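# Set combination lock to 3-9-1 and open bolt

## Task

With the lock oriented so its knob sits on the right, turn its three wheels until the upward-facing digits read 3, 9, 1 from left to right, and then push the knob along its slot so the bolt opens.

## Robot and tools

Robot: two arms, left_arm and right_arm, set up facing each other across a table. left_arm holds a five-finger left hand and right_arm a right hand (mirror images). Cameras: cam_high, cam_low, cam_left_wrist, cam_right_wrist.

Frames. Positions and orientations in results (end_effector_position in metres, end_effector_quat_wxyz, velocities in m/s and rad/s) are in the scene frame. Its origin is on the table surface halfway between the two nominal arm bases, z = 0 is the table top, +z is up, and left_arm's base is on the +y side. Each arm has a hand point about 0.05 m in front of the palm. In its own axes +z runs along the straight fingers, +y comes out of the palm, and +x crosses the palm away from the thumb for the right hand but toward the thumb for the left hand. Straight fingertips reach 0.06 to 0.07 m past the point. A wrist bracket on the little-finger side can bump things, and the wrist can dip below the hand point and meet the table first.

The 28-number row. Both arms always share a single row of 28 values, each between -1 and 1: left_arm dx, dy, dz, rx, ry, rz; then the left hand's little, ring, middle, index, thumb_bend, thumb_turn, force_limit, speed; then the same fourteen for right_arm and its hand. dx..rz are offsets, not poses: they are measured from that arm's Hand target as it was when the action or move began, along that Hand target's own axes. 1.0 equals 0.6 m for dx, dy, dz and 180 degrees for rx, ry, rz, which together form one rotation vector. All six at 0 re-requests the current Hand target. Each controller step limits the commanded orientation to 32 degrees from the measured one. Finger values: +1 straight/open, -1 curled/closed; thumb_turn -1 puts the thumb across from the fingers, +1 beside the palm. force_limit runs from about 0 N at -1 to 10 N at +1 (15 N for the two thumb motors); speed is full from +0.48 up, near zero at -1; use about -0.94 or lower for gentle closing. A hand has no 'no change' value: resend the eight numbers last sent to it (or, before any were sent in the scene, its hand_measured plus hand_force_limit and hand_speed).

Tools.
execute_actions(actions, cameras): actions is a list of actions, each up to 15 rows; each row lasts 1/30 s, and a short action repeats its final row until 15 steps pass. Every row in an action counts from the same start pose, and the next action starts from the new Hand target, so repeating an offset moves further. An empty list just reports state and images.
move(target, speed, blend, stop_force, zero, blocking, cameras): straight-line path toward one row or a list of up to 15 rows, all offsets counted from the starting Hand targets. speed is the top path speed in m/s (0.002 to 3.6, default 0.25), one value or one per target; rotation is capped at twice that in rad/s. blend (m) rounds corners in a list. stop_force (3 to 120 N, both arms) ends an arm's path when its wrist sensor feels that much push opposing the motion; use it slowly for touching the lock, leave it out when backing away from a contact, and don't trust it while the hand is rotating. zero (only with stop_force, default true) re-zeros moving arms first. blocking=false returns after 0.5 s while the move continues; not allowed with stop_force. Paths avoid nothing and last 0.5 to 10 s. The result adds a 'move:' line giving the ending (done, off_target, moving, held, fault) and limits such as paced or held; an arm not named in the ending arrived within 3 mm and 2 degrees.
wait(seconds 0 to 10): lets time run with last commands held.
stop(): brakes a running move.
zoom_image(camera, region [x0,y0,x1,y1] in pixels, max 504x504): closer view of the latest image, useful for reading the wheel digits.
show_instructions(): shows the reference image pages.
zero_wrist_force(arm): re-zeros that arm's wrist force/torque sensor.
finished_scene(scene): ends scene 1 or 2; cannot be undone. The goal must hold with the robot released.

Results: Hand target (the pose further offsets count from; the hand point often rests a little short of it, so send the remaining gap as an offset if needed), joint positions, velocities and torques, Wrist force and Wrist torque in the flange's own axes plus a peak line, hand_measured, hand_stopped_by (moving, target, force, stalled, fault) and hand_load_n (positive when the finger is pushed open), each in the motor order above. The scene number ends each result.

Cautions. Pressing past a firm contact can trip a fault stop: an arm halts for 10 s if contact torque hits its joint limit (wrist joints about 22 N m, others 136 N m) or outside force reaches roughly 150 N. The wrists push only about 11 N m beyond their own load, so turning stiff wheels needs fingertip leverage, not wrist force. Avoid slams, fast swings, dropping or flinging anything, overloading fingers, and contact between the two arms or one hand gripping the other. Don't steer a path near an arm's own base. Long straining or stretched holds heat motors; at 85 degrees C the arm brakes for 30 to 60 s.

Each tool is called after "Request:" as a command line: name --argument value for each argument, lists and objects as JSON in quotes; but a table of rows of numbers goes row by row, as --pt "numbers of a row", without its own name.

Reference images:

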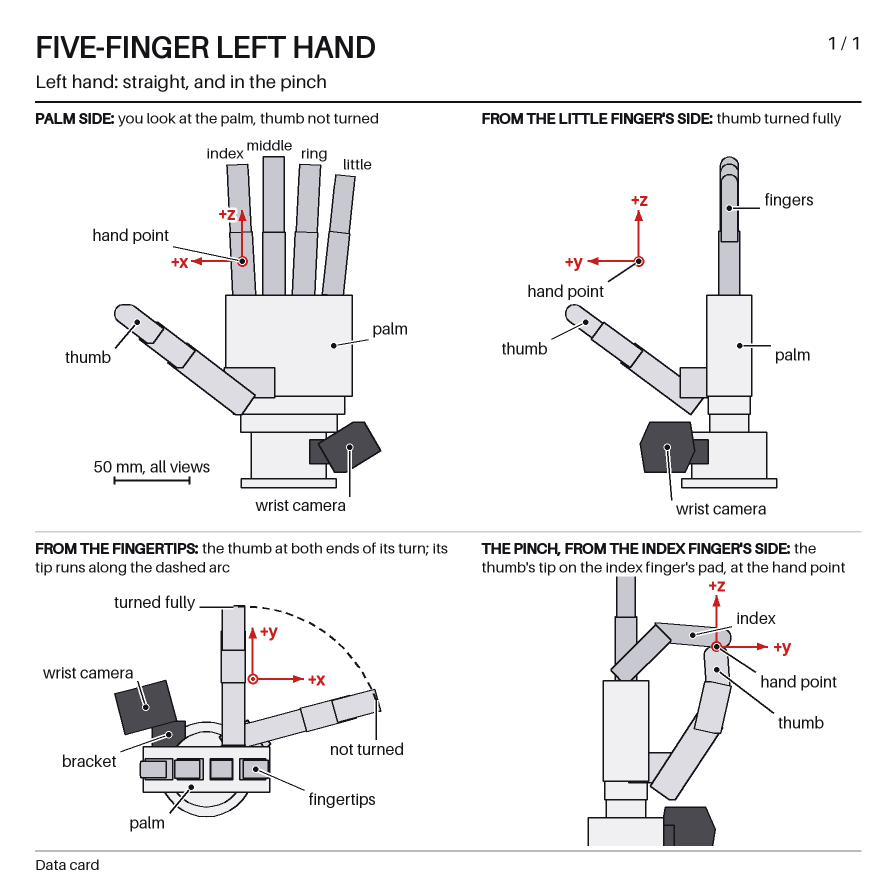

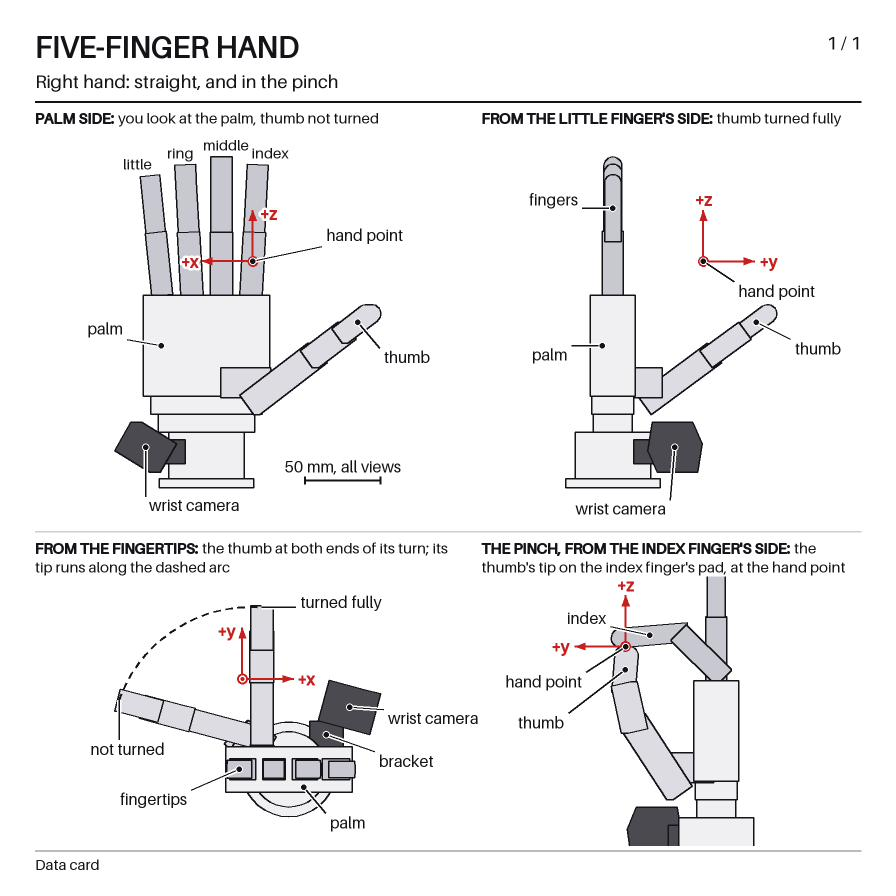

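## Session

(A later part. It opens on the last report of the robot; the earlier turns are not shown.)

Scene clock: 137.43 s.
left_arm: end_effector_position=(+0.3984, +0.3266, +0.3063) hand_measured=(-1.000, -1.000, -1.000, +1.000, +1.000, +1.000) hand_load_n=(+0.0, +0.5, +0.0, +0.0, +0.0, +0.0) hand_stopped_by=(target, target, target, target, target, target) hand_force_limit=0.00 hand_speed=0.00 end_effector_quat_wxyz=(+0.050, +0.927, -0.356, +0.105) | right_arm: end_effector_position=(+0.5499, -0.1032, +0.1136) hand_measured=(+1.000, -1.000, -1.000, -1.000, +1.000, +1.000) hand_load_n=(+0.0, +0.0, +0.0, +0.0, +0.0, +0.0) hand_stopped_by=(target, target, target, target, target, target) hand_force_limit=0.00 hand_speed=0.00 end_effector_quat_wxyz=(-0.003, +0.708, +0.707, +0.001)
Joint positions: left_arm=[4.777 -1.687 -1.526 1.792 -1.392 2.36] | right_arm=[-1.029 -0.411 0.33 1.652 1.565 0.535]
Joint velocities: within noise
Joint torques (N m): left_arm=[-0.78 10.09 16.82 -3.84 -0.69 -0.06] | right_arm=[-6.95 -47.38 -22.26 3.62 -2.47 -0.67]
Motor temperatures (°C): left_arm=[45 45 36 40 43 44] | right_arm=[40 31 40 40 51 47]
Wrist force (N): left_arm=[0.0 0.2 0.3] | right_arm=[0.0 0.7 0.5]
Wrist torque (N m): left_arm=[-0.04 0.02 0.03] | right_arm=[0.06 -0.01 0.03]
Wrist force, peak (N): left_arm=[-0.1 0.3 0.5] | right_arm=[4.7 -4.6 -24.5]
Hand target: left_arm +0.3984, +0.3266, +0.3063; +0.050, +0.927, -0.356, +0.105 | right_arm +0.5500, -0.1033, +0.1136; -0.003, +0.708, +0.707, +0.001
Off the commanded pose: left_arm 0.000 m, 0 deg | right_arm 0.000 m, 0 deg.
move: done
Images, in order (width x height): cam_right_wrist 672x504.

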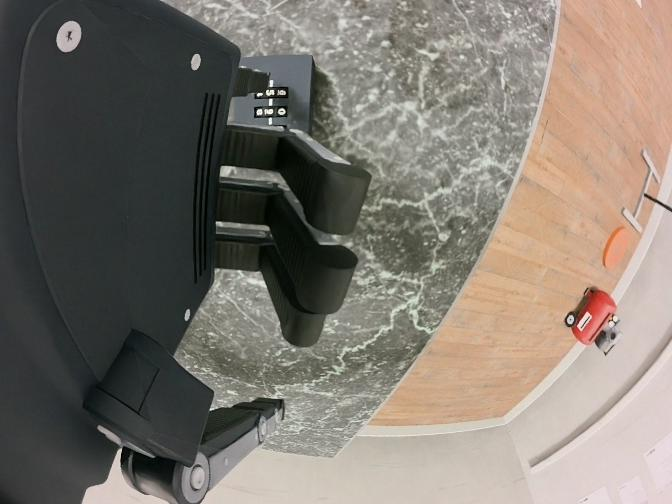

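Request:
move --pt "0 0 0 0 0 0 -1 -1 -1 1 1 1 0 0.0 0 -0.0025 0.01 0 0 0 1 -1 -1 -1 1 1 0 0.0" --pt "0 0 0 0 0 0 -1 -1 -1 1 1 1 0 0.0 0 -0.0025 0.0300 0 0 0 1 -1 -1 -1 1 1 0 0.0" --pt "0 0 0 0 0 0 -1 -1 -1 1 1 1 0 0.0 0 0.010 0.0297 0 0 0 1 -1 -1 -1 1 1 0 0.0" --pt "0 0 0 0 0 0 -1 -1 -1 1 1 1 0 0.0 0 0.0265 0.0303 0 0 0 1 -1 -1 -1 1 1 0 0.0" --pt "0 0 0 0 0 0 -1 -1 -1 1 1 1 0 0.0 0.0 0.0 0 0 0 0 1 -1 -1 -1 1 1 0 0.0" --speed '[0.08,0.03,0.02,0.02,0.08]' --cameras '["cam_right_wrist"]'

Request:
zoom_image --camera "cam_right_wrist" --region '[220, 30, 320, 130]'

Scene clock: 141.93 s.
left_arm: end_effector_position=(+0.3984, +0.3266, +0.3063) hand_measured=(-1.000, -1.000, -1.000, +1.000, +1.000, +1.000) hand_load_n=(+0.0, +0.0, +0.0, +0.0, +0.0, +0.0) hand_stopped_by=(target, target, target, target, target, target) hand_force_limit=0.00 hand_speed=0.00 end_effector_quat_wxyz=(+0.050, +0.927, -0.356, +0.105) | right_arm: end_effector_position=(+0.5499, -0.1032, +0.1136) hand_measured=(+1.000, -1.000, -1.000, -1.000, +1.000, +1.000) hand_load_n=(+0.0, +0.0, +0.0, +0.0, +0.0, +0.0) hand_stopped_by=(target, target, target, target, target, target) hand_force_limit=0.00 hand_speed=0.00 end_effector_quat_wxyz=(-0.003, +0.708, +0.707, +0.001)
Joint positions: left_arm=[4.777 -1.687 -1.526 1.792 -1.392 2.36] | right_arm=[-1.029 -0.411 0.33 1.652 1.565 0.535]
Joint velocities: within noise
Joint torques (N m): left_arm=[0.57 9.37 16.19 -3.86 -0.63 -0.37] | right_arm=[-7.67 -48.75 -19.38 3.58 -2.41 -0.56]
Motor temperatures (°C): left_arm=[45 45 36 40 43 44] | right_arm=[40 31 40 40 51 47]
Wrist force (N): left_arm=[0.1 0.3 0.0] | right_arm=[-0.3 0.4 0.4]
Wrist torque (N m): left_arm=[-0.02 0.00 0.02] | right_arm=[0.02 0.04 0.01]
Wrist force, peak (N): left_arm=[0.0 0.3 0.6] | right_arm=[1.7 -1.8 -23.2]
Hand target: left_arm +0.3984, +0.3266, +0.3063; +0.050, +0.927, -0.356, +0.105 | right_arm +0.5500, -0.1033, +0.1136; -0.003, +0.708, +0.707, +0.001
Off the commanded pose: left_arm 0.000 m, 0 deg | right_arm 0.000 m, 0 deg.
move: done
Images, in order (width x height): cam_right_wrist 672x504.

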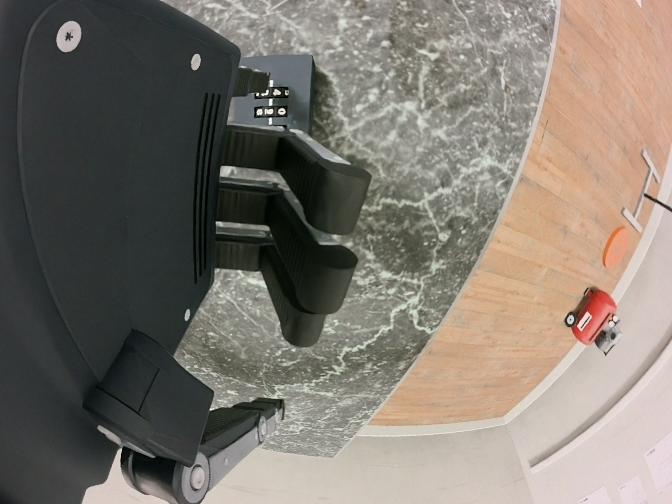

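Scaled by 5.040 from the camera's 672x504 image, which has a finer 960x720 frame.

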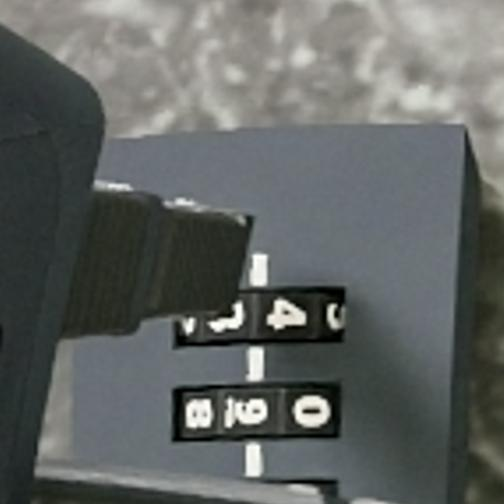

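Request:
move --pt "0 0 0 0 0 0 -1 -1 -1 1 1 1 0 0.0 0 0.0035 0.015 0 0 0 1 -1 -1 -1 1 1 0 0.0" --pt "0 0 0 0 0 0 -1 -1 -1 1 1 1 0 0.0 0 0.0035 0.0295 0 0 0 1 -1 -1 -1 1 1 0 0.0" --pt "0 0 0 0 0 0 -1 -1 -1 1 1 1 0 0.0 0 0.0115 0.0297 0 0 0 1 -1 -1 -1 1 1 0 0.0" --pt "0 0 0 0 0 0 -1 -1 -1 1 1 1 0 0.0 0 0.0115 0.01 0 0 0 1 -1 -1 -1 1 1 0 0.0" --pt "0 0 0 0 0 0 -1 -1 -1 1 1 1 0 0.0 0.0 0.0 0 0 0 0 1 -1 -1 -1 1 1 0 0.0" --speed '[0.08,0.015,0.015,0.05,0.08]' --cameras '["cam_right_wrist"]'

Request:
zoom_image --camera "cam_right_wrist" --region '[220, 30, 320, 130]'

Scene clock: 146.50 s.
left_arm: end_effector_position=(+0.3984, +0.3266, +0.3063) hand_measured=(-1.000, -1.000, -1.000, +1.000, +1.000, +1.000) hand_load_n=(+0.0, +0.0, +0.0, +0.0, +0.0, +0.0) hand_stopped_by=(target, target, target, target, target, target) hand_force_limit=0.00 hand_speed=0.00 end_effector_quat_wxyz=(+0.050, +0.927, -0.356, +0.105) | right_arm: end_effector_position=(+0.5499, -0.1032, +0.1137) hand_measured=(+1.000, -1.000, -1.000, -1.000, +1.000, +1.000) hand_load_n=(+0.0, +0.0, +0.0, +0.0, +0.0, +0.0) hand_stopped_by=(target, target, target, target, target, target) hand_force_limit=0.00 hand_speed=0.00 end_effector_quat_wxyz=(-0.003, +0.708, +0.707, +0.001)
Joint positions: left_arm=[4.777 -1.687 -1.526 1.792 -1.392 2.36] | right_arm=[-1.029 -0.411 0.33 1.652 1.565 0.535]
Joint velocities: within noise
Joint torques (N m): left_arm=[-0.3 10.36 17.6 -4.12 -0.21 -0.56] | right_arm=[-8.56 -47.65 -20.43 3.59 1.15 -0.33]
Motor temperatures (°C): left_arm=[45 45 36 40 43 44] | right_arm=[40 31 40 40 51 47]
Wrist force (N): left_arm=[0.1 0.2 0.1] | right_arm=[-0.3 0.4 0.3]
Wrist torque (N m): left_arm=[-0.04 0.00 0.03] | right_arm=[0.03 0.04 0.01]
Wrist force, peak (N): left_arm=[0.4 0.3 0.6] | right_arm=[2.1 3.5 -22.1]
Hand target: left_arm +0.3984, +0.3266, +0.3063; +0.050, +0.927, -0.356, +0.105 | right_arm +0.5500, -0.1033, +0.1136; -0.003, +0.708, +0.707, +0.001
Off the commanded pose: left_arm 0.000 m, 0 deg | right_arm 0.000 m, 0 deg.
move: done
Images, in order (width x height): cam_right_wrist 672x504.

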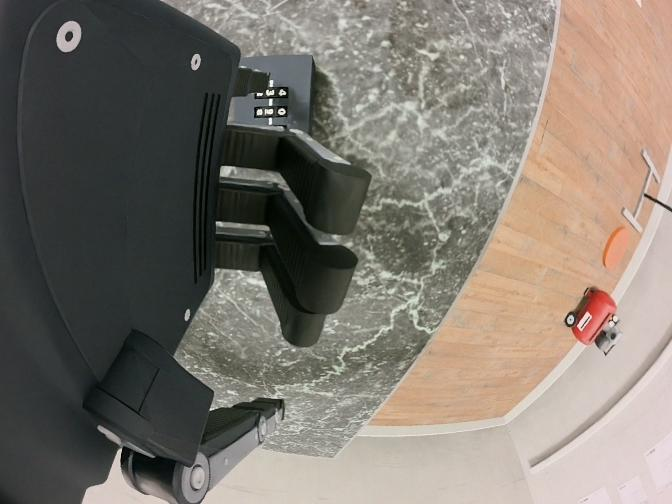

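Scaled by 5.040 from the camera's 672x504 image, which has a finer 960x720 frame.

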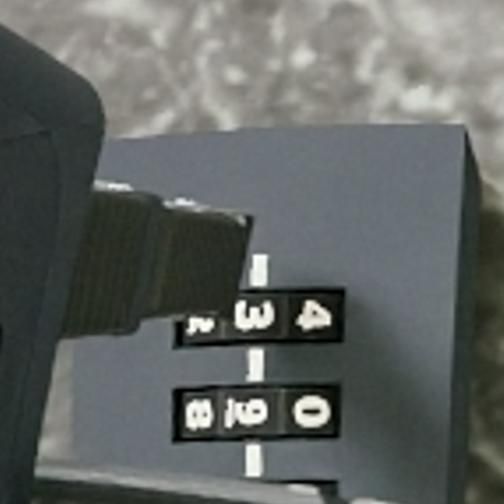

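Request:
move --pt "0 0 0 0 0 0 -1 -1 -1 1 1 1 0 0.0 -0.0787 0.0517 -0.008 0 0 0 1 -1 -1 -1 1 1 0 0.0" --speed 0.1 --cameras '["cam_right_wrist","cam_low"]'

Request:
zoom_image --camera "cam_right_wrist" --region '[200, 10, 320, 130]'

Request:
zoom_image --camera "cam_low" --region '[340, 310, 420, 390]'

Scene clock: 152.60 s.
left_arm: end_effector_position=(+0.3984, +0.3266, +0.3063) hand_measured=(-1.000, -1.000, -1.000, +1.000, +1.000, +1.000) hand_load_n=(+0.0, +0.0, +0.0, +0.0, -0.5, +0.0) hand_stopped_by=(target, target, target, target, target, target) hand_force_limit=0.00 hand_speed=0.00 end_effector_quat_wxyz=(+0.050, +0.927, -0.356, +0.105) | right_arm: end_effector_position=(+0.5810, -0.1506, +0.1182) hand_measured=(+1.000, -1.000, -1.000, -1.000, +1.000, +1.000) hand_load_n=(+0.0, +0.0, +0.0, +0.0, +0.0, +0.0) hand_stopped_by=(target, target, target, target, target, target) hand_force_limit=0.00 hand_speed=0.00 end_effector_quat_wxyz=(-0.003, +0.708, +0.707, +0.001)
Joint positions: left_arm=[4.777 -1.687 -1.526 1.792 -1.392 2.36] | right_arm=[-1.112 -0.45 0.395 1.626 1.565 0.452]
Joint velocities: within noise
Joint torques (N m): left_arm=[-0.16 10.14 17.77 -4.04 -0.45 -0.84] | right_arm=[10.05 -42.86 -24.48 1.86 0.77 0.71]
Motor temperatures (°C): left_arm=[45 45 36 40 43 44] | right_arm=[40 31 40 40 51 47]
Wrist force (N): left_arm=[0.3 0.2 0.2] | right_arm=[-0.4 0.6 0.2]
Wrist torque (N m): left_arm=[-0.04 -0.02 0.04] | right_arm=[0.08 0.07 0.01]
Wrist force, peak (N): left_arm=[0.0 0.4 0.4] | right_arm=[-1.2 1.2 0.4]
Hand target: left_arm +0.3984, +0.3266, +0.3063; +0.050, +0.927, -0.356, +0.105 | right_arm +0.5809, -0.1506, +0.1181; -0.003, +0.708, +0.707, +0.001
Off the commanded pose: left_arm 0.000 m, 0 deg | right_arm 0.000 m, 0 deg.
move: done
Images, in order (width x height): cam_low 896x504, cam_right_wrist 672x504.

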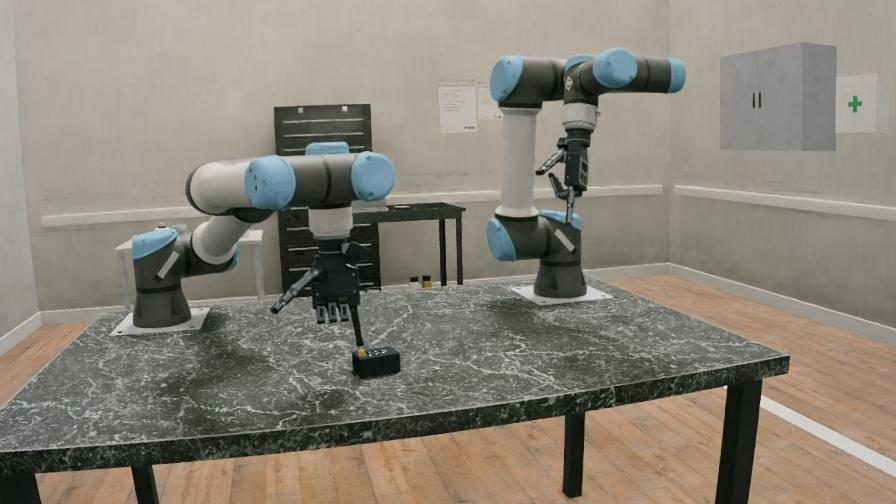

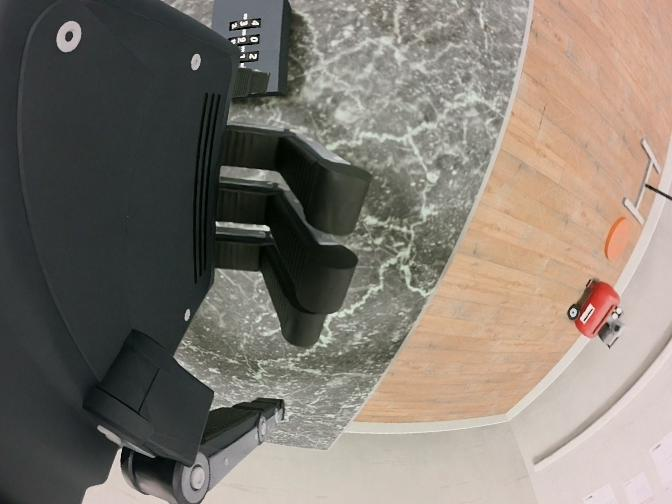

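Scaled by 4.200 from the camera's 672x504 image, which has a finer 960x720 frame.

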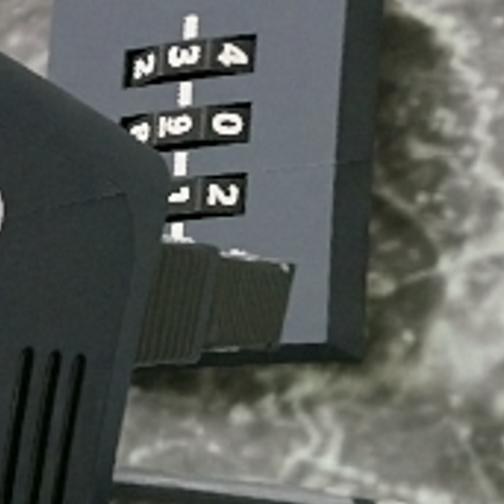

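Scaled by 6.300.

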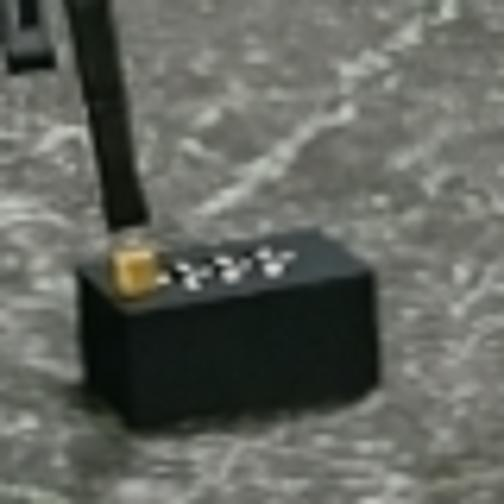

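Request:
move --target '[0,0,0,0,0,0,-1,-1,-1,1,1,1,0,0.0,0,0,0.035,0,0,0,1,-1,-1,-1,1,1,0,0.0]' --speed 0.03 --stop_force 4 --cameras '["cam_right_wrist","cam_low"]'

Request:
zoom_image --camera "cam_right_wrist" --region '[200, 10, 320, 130]'

Request:
zoom_image --camera "cam_low" --region '[340, 310, 420, 390]'

Scene clock: 156.30 s.
left_arm: end_effector_position=(+0.3984, +0.3266, +0.3063) hand_measured=(-1.000, -1.000, -1.000, +1.000, +1.000, +1.000) hand_load_n=(+0.0, +0.0, +0.0, +0.0, -0.5, +0.0) hand_stopped_by=(target, target, target, target, target, target) hand_force_limit=0.00 hand_speed=0.00 end_effector_quat_wxyz=(+0.050, +0.927, -0.356, +0.105) | right_arm: end_effector_position=(+0.5809, -0.1505, +0.0971) hand_measured=(+1.000, -1.000, -1.000, -1.000, +1.000, +1.000) hand_load_n=(+0.0, +0.0, +0.0, +0.0, +0.0, +0.0) hand_stopped_by=(target, target, target, target, target, target) hand_force_limit=0.00 hand_speed=0.00 end_effector_quat_wxyz=(-0.003, +0.708, +0.707, +0.001)
Joint positions: left_arm=[4.777 -1.687 -1.526 1.792 -1.392 2.36] | right_arm=[-1.112 -0.453 0.455 1.57 1.565 0.452]
Joint velocities: within noise
Joint torques (N m): left_arm=[-1.93 10.23 19.19 -3.88 0.09 -0.82] | right_arm=[8.05 -58.34 -24.75 3.34 -1.47 -0.66]
Motor temperatures (°C): left_arm=[45 45 36 40 43 44] | right_arm=[40 31 40 40 51 47]
Wrist force (N): left_arm=[0.0 0.2 0.1] | right_arm=[-0.4 0.8 0.4]
Wrist torque (N m): left_arm=[-0.05 0.01 0.02] | right_arm=[0.08 0.07 0.01]
Wrist force, peak (N): left_arm=[0.0 0.5 0.5] | right_arm=[-0.7 0.7 0.7]
Hand target: left_arm +0.3984, +0.3266, +0.3063; +0.050, +0.927, -0.356, +0.105 | right_arm +0.5809, -0.1505, +0.0971; -0.003, +0.708, +0.707, +0.001
Off the commanded pose: left_arm 0.000 m, 0 deg | right_arm 0.000 m, 0 deg.
move: done
Images, in order (width x height): cam_low 896x504, cam_right_wrist 672x504.

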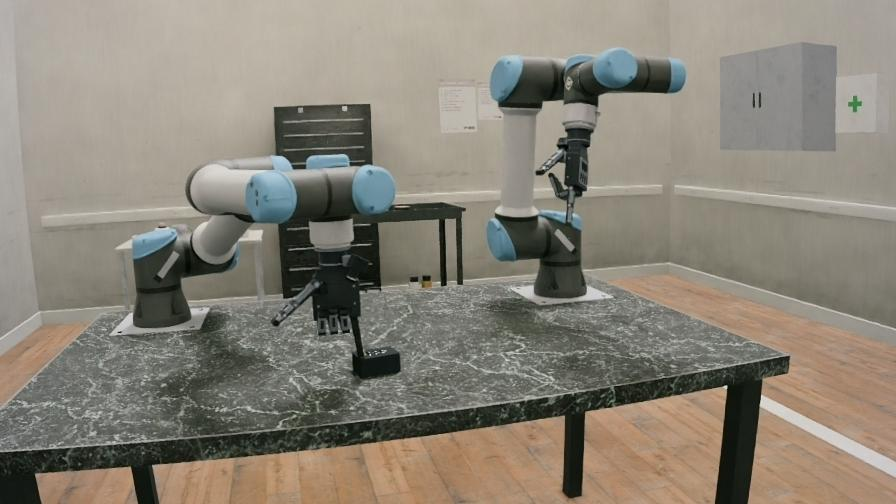

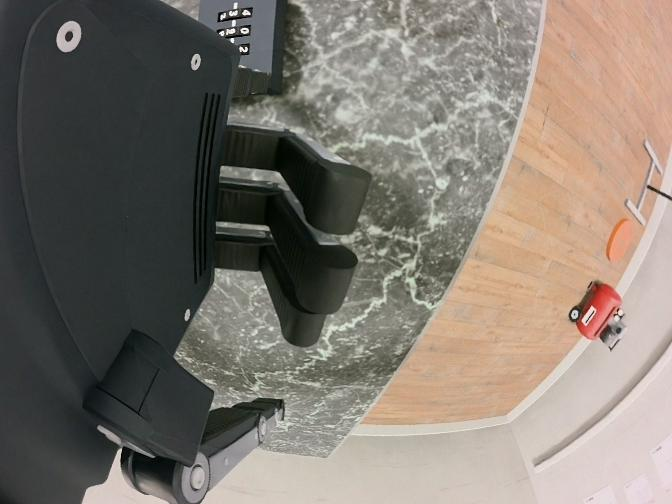

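Scaled by 4.200 from the camera's 672x504 image, which has a finer 960x720 frame.

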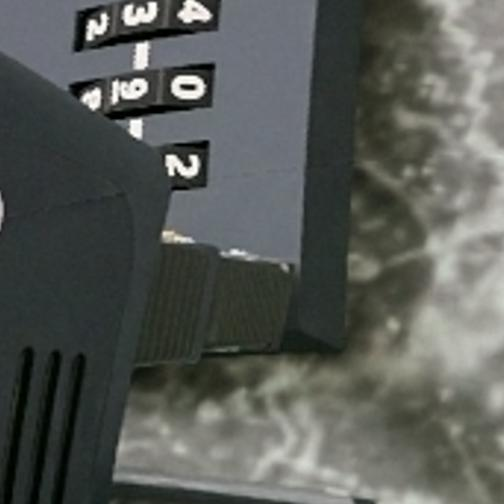

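Scaled by 6.300.

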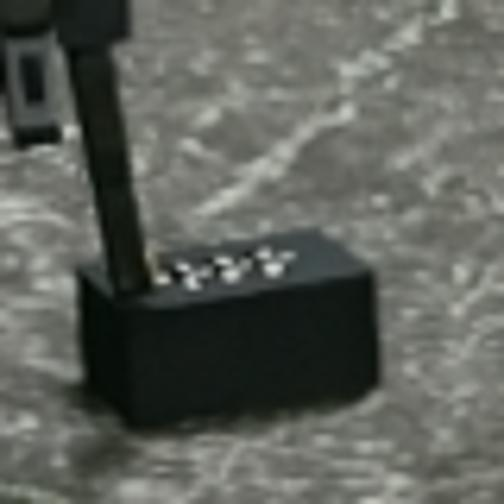

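Request:
move --target '[0,0,0,0,0,0,-1,-1,-1,1,1,1,0,0.0,0,-0.058,0,0,0,0,1,-1,-1,-1,1,1,0,0.0]' --speed 0.02 --stop_force 12 --cameras '["cam_right_wrist","cam_low"]'

Request:
zoom_image --camera "cam_right_wrist" --region '[200, 10, 320, 130]'

Request:
zoom_image --camera "cam_low" --region '[340, 310, 420, 390]'

Scene clock: 159.77 s.
left_arm: end_effector_position=(+0.3984, +0.3266, +0.3063) hand_measured=(-1.000, -1.000, -1.000, +1.000, +1.000, +1.000) hand_load_n=(+0.0, +0.0, +0.5, +0.0, +0.0, +0.0) hand_stopped_by=(target, target, target, target, target, target) hand_force_limit=0.00 hand_speed=0.00 end_effector_quat_wxyz=(+0.050, +0.927, -0.356, +0.105) | right_arm: end_effector_position=(+0.5699, -0.1504, +0.0971) hand_measured=(+0.998, -1.000, -1.000, -1.000, +1.000, +1.000) hand_load_n=(-12.0, +0.0, +0.0, +0.0, +0.0, -0.5) hand_stopped_by=(target, target, target, target, target, target) hand_force_limit=0.00 hand_speed=0.00 end_effector_quat_wxyz=(-0.003, +0.708, +0.707, +0.001)
Joint positions: left_arm=[4.777 -1.687 -1.526 1.792 -1.392 2.36] | right_arm=[-1.105 -0.497 0.541 1.527 1.565 0.459]
Joint velocities: within noise
Joint torques (N m): left_arm=[-4.35 9.45 17.99 -4.16 0.2 -1.1] | right_arm=[-5.56 -58.31 -9.18 2.81 -0.1 0.66]
Motor temperatures (°C): left_arm=[45 45 36 40 43 44] | right_arm=[40 31 39 40 51 47]
Wrist force (N): left_arm=[0.2 0.3 0.2] | right_arm=[3.1 10.6 0.0]
Wrist torque (N m): left_arm=[-0.03 0.00 0.03] | right_arm=[-0.33 0.31 0.92]
Wrist force, peak (N): left_arm=[0.0 0.2 0.6] | right_arm=[3.0 15.0 -0.9]
Hand target: left_arm +0.3984, +0.3266, +0.3063; +0.050, +0.927, -0.356, +0.105 | right_arm +0.5699, -0.1504, +0.0971; -0.003, +0.708, +0.707, +0.001 (not the last commanded pose)
Off the commanded pose: left_arm 0.000 m, 0 deg | right_arm 0.024 m, 0 deg.
move: contact (right_arm)
Images, in order (width x height): cam_low 896x504, cam_right_wrist 672x504.

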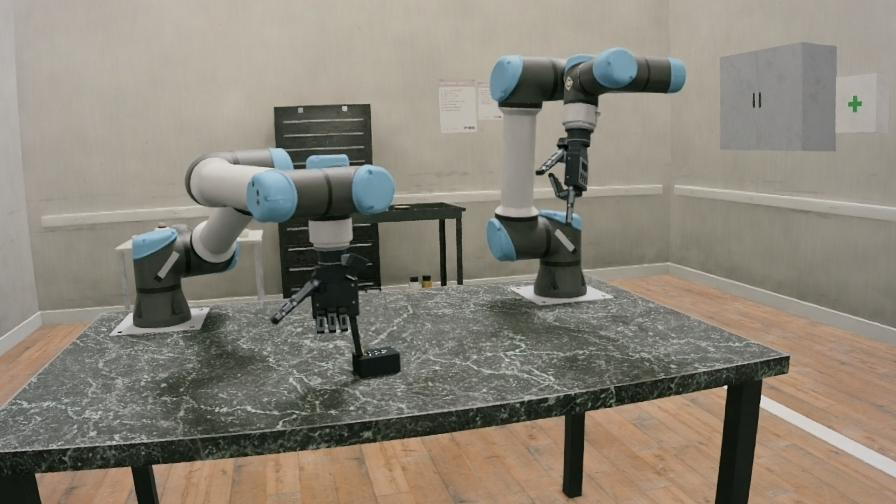

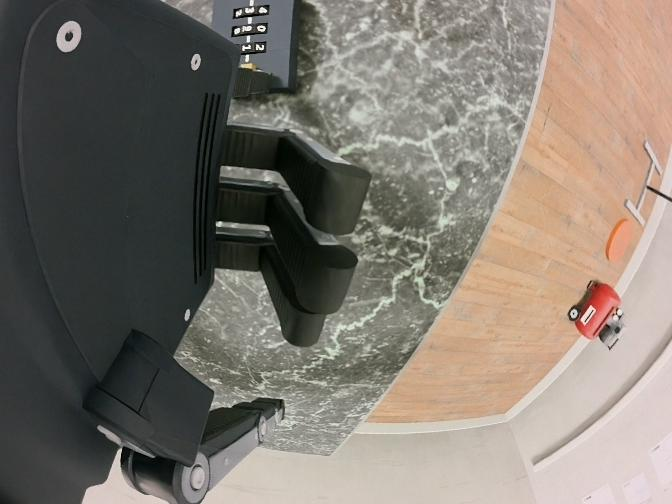

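Scaled by 4.200 from the camera's 672x504 image, which has a finer 960x720 frame.

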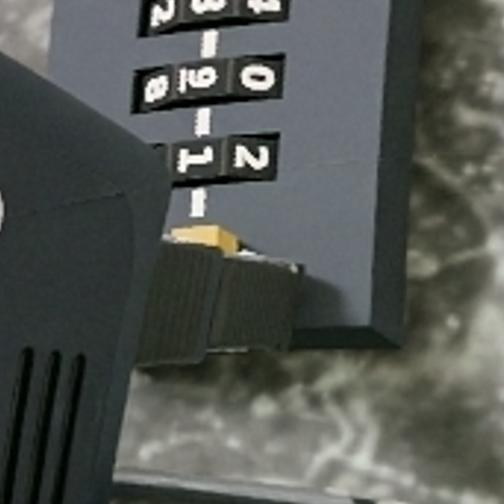

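Scaled by 6.300.

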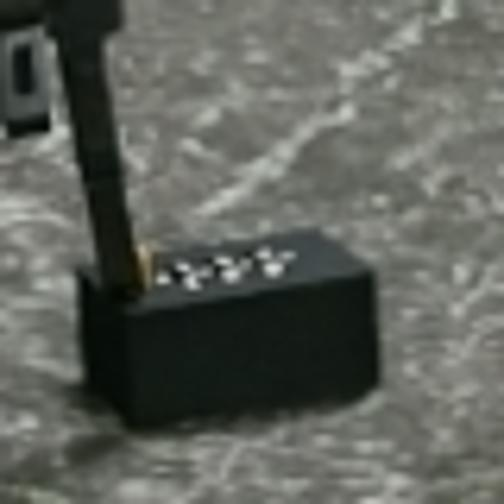

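Request:
move --target '[0,0,0,0,0,0,-1,-1,-1,1,1,1,0,0.0,0,-0.03,0,0,0,0,1,-1,-1,-1,1,1,0,0.0]' --speed 0.015 --stop_force 7 --cameras '["cam_right_wrist"]'

Request:
zoom_image --camera "cam_right_wrist" --region '[200, 10, 320, 130]'

Scene clock: 162.83 s.
left_arm: end_effector_position=(+0.3984, +0.3266, +0.3063) hand_measured=(-1.000, -1.000, -1.000, +1.000, +1.000, +1.000) hand_load_n=(+0.0, +0.0, +0.0, +0.0, +0.0, +0.0) hand_stopped_by=(target, target, target, target, target, target) hand_force_limit=0.00 hand_speed=0.00 end_effector_quat_wxyz=(+0.050, +0.927, -0.356, +0.105) | right_arm: end_effector_position=(+0.5685, -0.1506, +0.0972) hand_measured=(+0.998, -1.000, -1.000, -1.000, +1.000, +1.000) hand_load_n=(-20.0, +0.0, +0.0, +0.0, -0.5, +0.0) hand_stopped_by=(target, target, target, target, target, target) hand_force_limit=0.00 hand_speed=0.00 end_effector_quat_wxyz=(-0.003, +0.708, +0.707, +0.001)
Joint positions: left_arm=[4.777 -1.687 -1.526 1.792 -1.392 2.36] | right_arm=[-1.104 -0.502 0.551 1.522 1.565 0.46]
Joint velocities: within noise
Joint torques (N m): left_arm=[-3.27 10.3 20.04 -4.08 -0.01 -1.33] | right_arm=[-2.95 -43.72 -7.46 4.55 0.09 -2.07]
Motor temperatures (°C): left_arm=[45 45 36 40 43 44] | right_arm=[40 31 39 40 51 47]
Wrist force (N): left_arm=[0.0 0.2 0.5] | right_arm=[3.4 16.6 0.1]
Wrist torque (N m): left_arm=[-0.06 0.03 0.02] | right_arm=[-0.65 0.32 1.35]
Wrist force, peak (N): left_arm=[-0.1 0.4 0.3] | right_arm=[3.2 20.3 -1.4]
Hand target: left_arm +0.3984, +0.3266, +0.3063; +0.050, +0.927, -0.356, +0.105 | right_arm +0.5685, -0.1506, +0.0972; -0.003, +0.708, +0.707, +0.001 (not the last commanded pose)
Off the commanded pose: left_arm 0.000 m, 0 deg | right_arm 0.017 m, 0 deg.
move: contact (right_arm)
Images, in order (width x height): cam_right_wrist 672x504.

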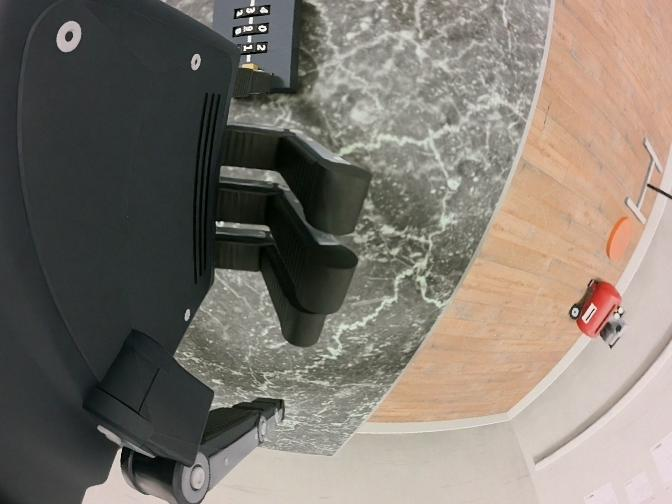

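Scaled by 4.200 from the camera's 672x504 image, which has a finer 960x720 frame.

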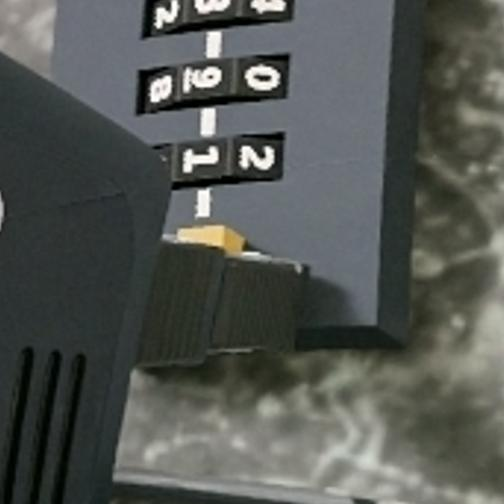

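Request:
move --pt "0 0 0 0 0 0 -1 -1 -1 1 1 1 0 0.0 0 0.02 0 0 0 0 1 -1 -1 -1 1 1 0 0.0" --pt "0 0 0 0 0 0 -1 -1 -1 1 1 1 0 0.0 0 0.02 -0.05 0 0 0 1 -1 -1 -1 1 1 0 0.0" --pt "0 0 0 0 0 0 -1 -1 -1 1 1 1 0 0.0 0.06 -0.015 -0.05 0 0 0 1 -1 -1 -1 1 1 0 0.0" --speed 0.08 --cameras '["cam_right_wrist"]'

Request:
zoom_image --camera "cam_right_wrist" --region '[220, 30, 320, 130]'

Scene clock: 166.80 s.
left_arm: end_effector_position=(+0.3984, +0.3266, +0.3063) hand_measured=(-1.000, -1.000, -1.000, +1.000, +1.000, +1.000) hand_load_n=(+0.0, +0.0, +0.0, +0.0, -0.5, +0.0) hand_stopped_by=(target, target, target, target, target, target) hand_force_limit=0.00 hand_speed=0.00 end_effector_quat_wxyz=(+0.050, +0.927, -0.356, +0.105) | right_arm: end_effector_position=(+0.5596, -0.1146, +0.1272) hand_measured=(+1.000, -1.000, -1.000, -1.000, +1.000, +1.000) hand_load_n=(+0.0, -0.5, +0.5, +0.0, +0.0, +0.0) hand_stopped_by=(target, target, target, target, target, target) hand_force_limit=0.00 hand_speed=0.00 end_effector_quat_wxyz=(-0.003, +0.708, +0.707, +0.000)
Joint positions: left_arm=[4.777 -1.687 -1.526 1.792 -1.392 2.36] | right_arm=[-1.051 -0.401 0.275 1.698 1.565 0.513]
Joint velocities: within noise
Joint torques (N m): left_arm=[-3.79 9.63 20.44 -4.15 0.15 -1.68] | right_arm=[-8.23 -65.8 -12.47 0.7 0.57 -0.62]
Motor temperatures (°C): left_arm=[45 45 36 40 43 44] | right_arm=[40 31 39 40 51 47]
Wrist force (N): left_arm=[0.2 0.3 0.3] | right_arm=[-0.4 0.9 0.6]
Wrist torque (N m): left_arm=[-0.04 0.00 0.03] | right_arm=[0.10 0.05 0.03]
Wrist force, peak (N): left_arm=[0.1 0.3 0.5] | right_arm=[3.4 16.7 0.1]
Hand target: left_arm +0.3984, +0.3266, +0.3063; +0.050, +0.927, -0.356, +0.105 | right_arm +0.5597, -0.1147, +0.1274; -0.003, +0.708, +0.707, +0.001
Off the commanded pose: left_arm 0.000 m, 0 deg | right_arm 0.000 m, 0 deg.
move: done
Images, in order (width x height): cam_right_wrist 672x504.

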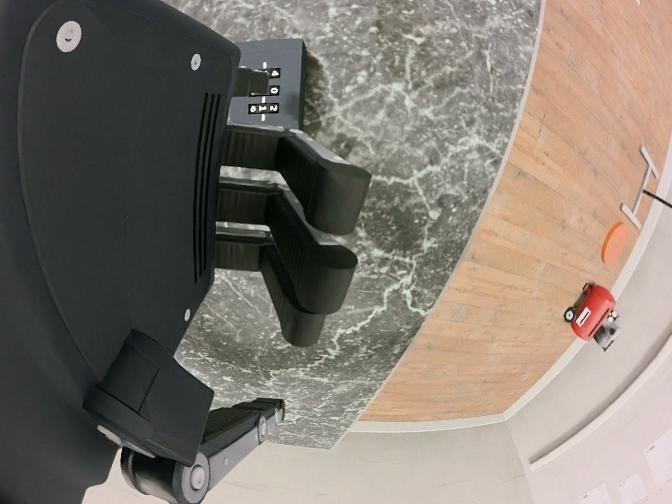

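Scaled by 5.040 from the camera's 672x504 image, which has a finer 960x720 frame.

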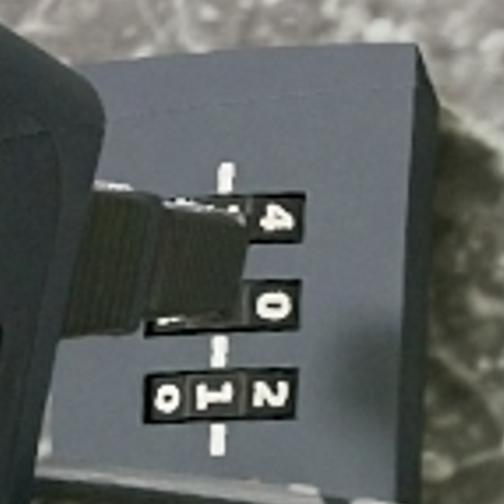

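Request:
move --pt "0 0 0 0 0 0 -1 -1 -1 1 1 1 0 0.0 -0.055 -0.03 0 0 0 0 1 -1 -1 -1 1 1 0 0.0" --speed 0.08 --cameras '["cam_right_wrist"]'

Request:
zoom_image --camera "cam_right_wrist" --region '[220, 30, 320, 130]'

Scene clock: 168.70 s.
left_arm: end_effector_position=(+0.3984, +0.3266, +0.3063) hand_measured=(-1.000, -1.000, -1.000, +1.000, +1.000, +1.000) hand_load_n=(+0.0, +0.0, +0.0, +0.0, +0.0, +0.0) hand_stopped_by=(target, target, target, target, target, target) hand_force_limit=0.00 hand_speed=0.00 end_effector_quat_wxyz=(+0.050, +0.927, -0.356, +0.105) | right_arm: end_effector_position=(+0.5417, -0.1477, +0.1273) hand_measured=(+1.000, -1.000, -1.000, -1.000, +1.000, +1.000) hand_load_n=(+0.0, +0.0, +0.0, +0.0, +0.0, +0.0) hand_stopped_by=(target, target, target, target, target, target) hand_force_limit=0.00 hand_speed=0.00 end_effector_quat_wxyz=(-0.003, +0.708, +0.706, +0.001)
Joint positions: left_arm=[4.777 -1.687 -1.526 1.792 -1.392 2.36] | right_arm=[-1.082 -0.591 0.645 1.517 1.565 0.483]
Joint velocities: within noise
Joint torques (N m): left_arm=[-4.15 11.13 20.58 -3.79 0.61 -1.94] | right_arm=[9.84 -48.3 -13.76 2.6 -1.97 0.54]
Motor temperatures (°C): left_arm=[45 45 36 40 43 44] | right_arm=[40 31 39 40 51 47]
Wrist force (N): left_arm=[0.0 0.3 0.2] | right_arm=[-0.5 0.7 0.5]
Wrist torque (N m): left_arm=[-0.03 0.02 0.02] | right_arm=[0.06 0.07 0.00]
Wrist force, peak (N): left_arm=[0.1 0.5 0.5] | right_arm=[-0.2 0.9 0.6]
Hand target: left_arm +0.3984, +0.3266, +0.3063; +0.050, +0.927, -0.356, +0.105 | right_arm +0.5416, -0.1477, +0.1273; -0.003, +0.708, +0.707, +0.001
Off the commanded pose: left_arm 0.000 m, 0 deg | right_arm 0.000 m, 0 deg.
move: done
Images, in order (width x height): cam_right_wrist 672x504.

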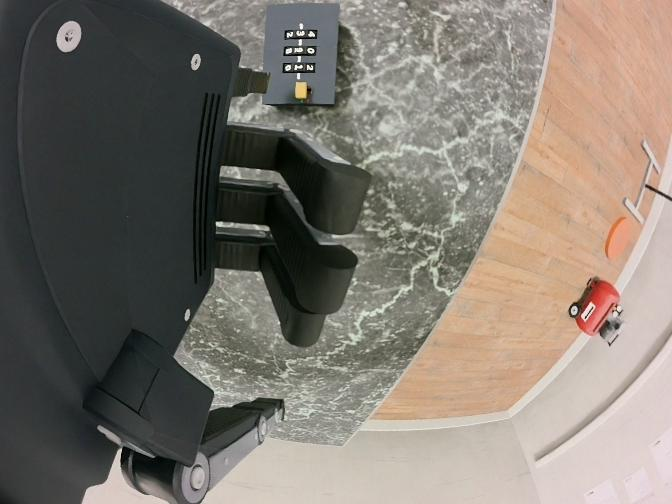

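Scaled by 5.040 from the camera's 672x504 image, which has a finer 960x720 frame.

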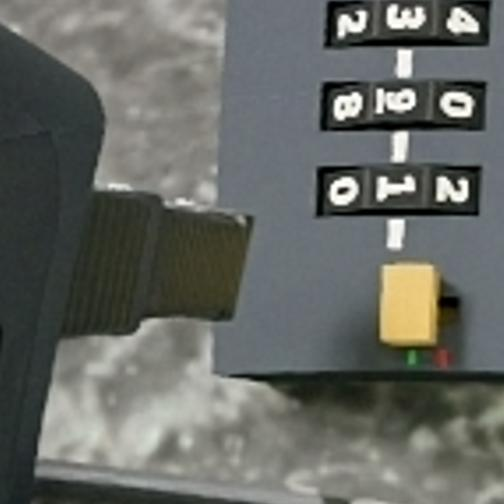

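Request:
finished_scene --scene 1

The scene is finished: the task was done.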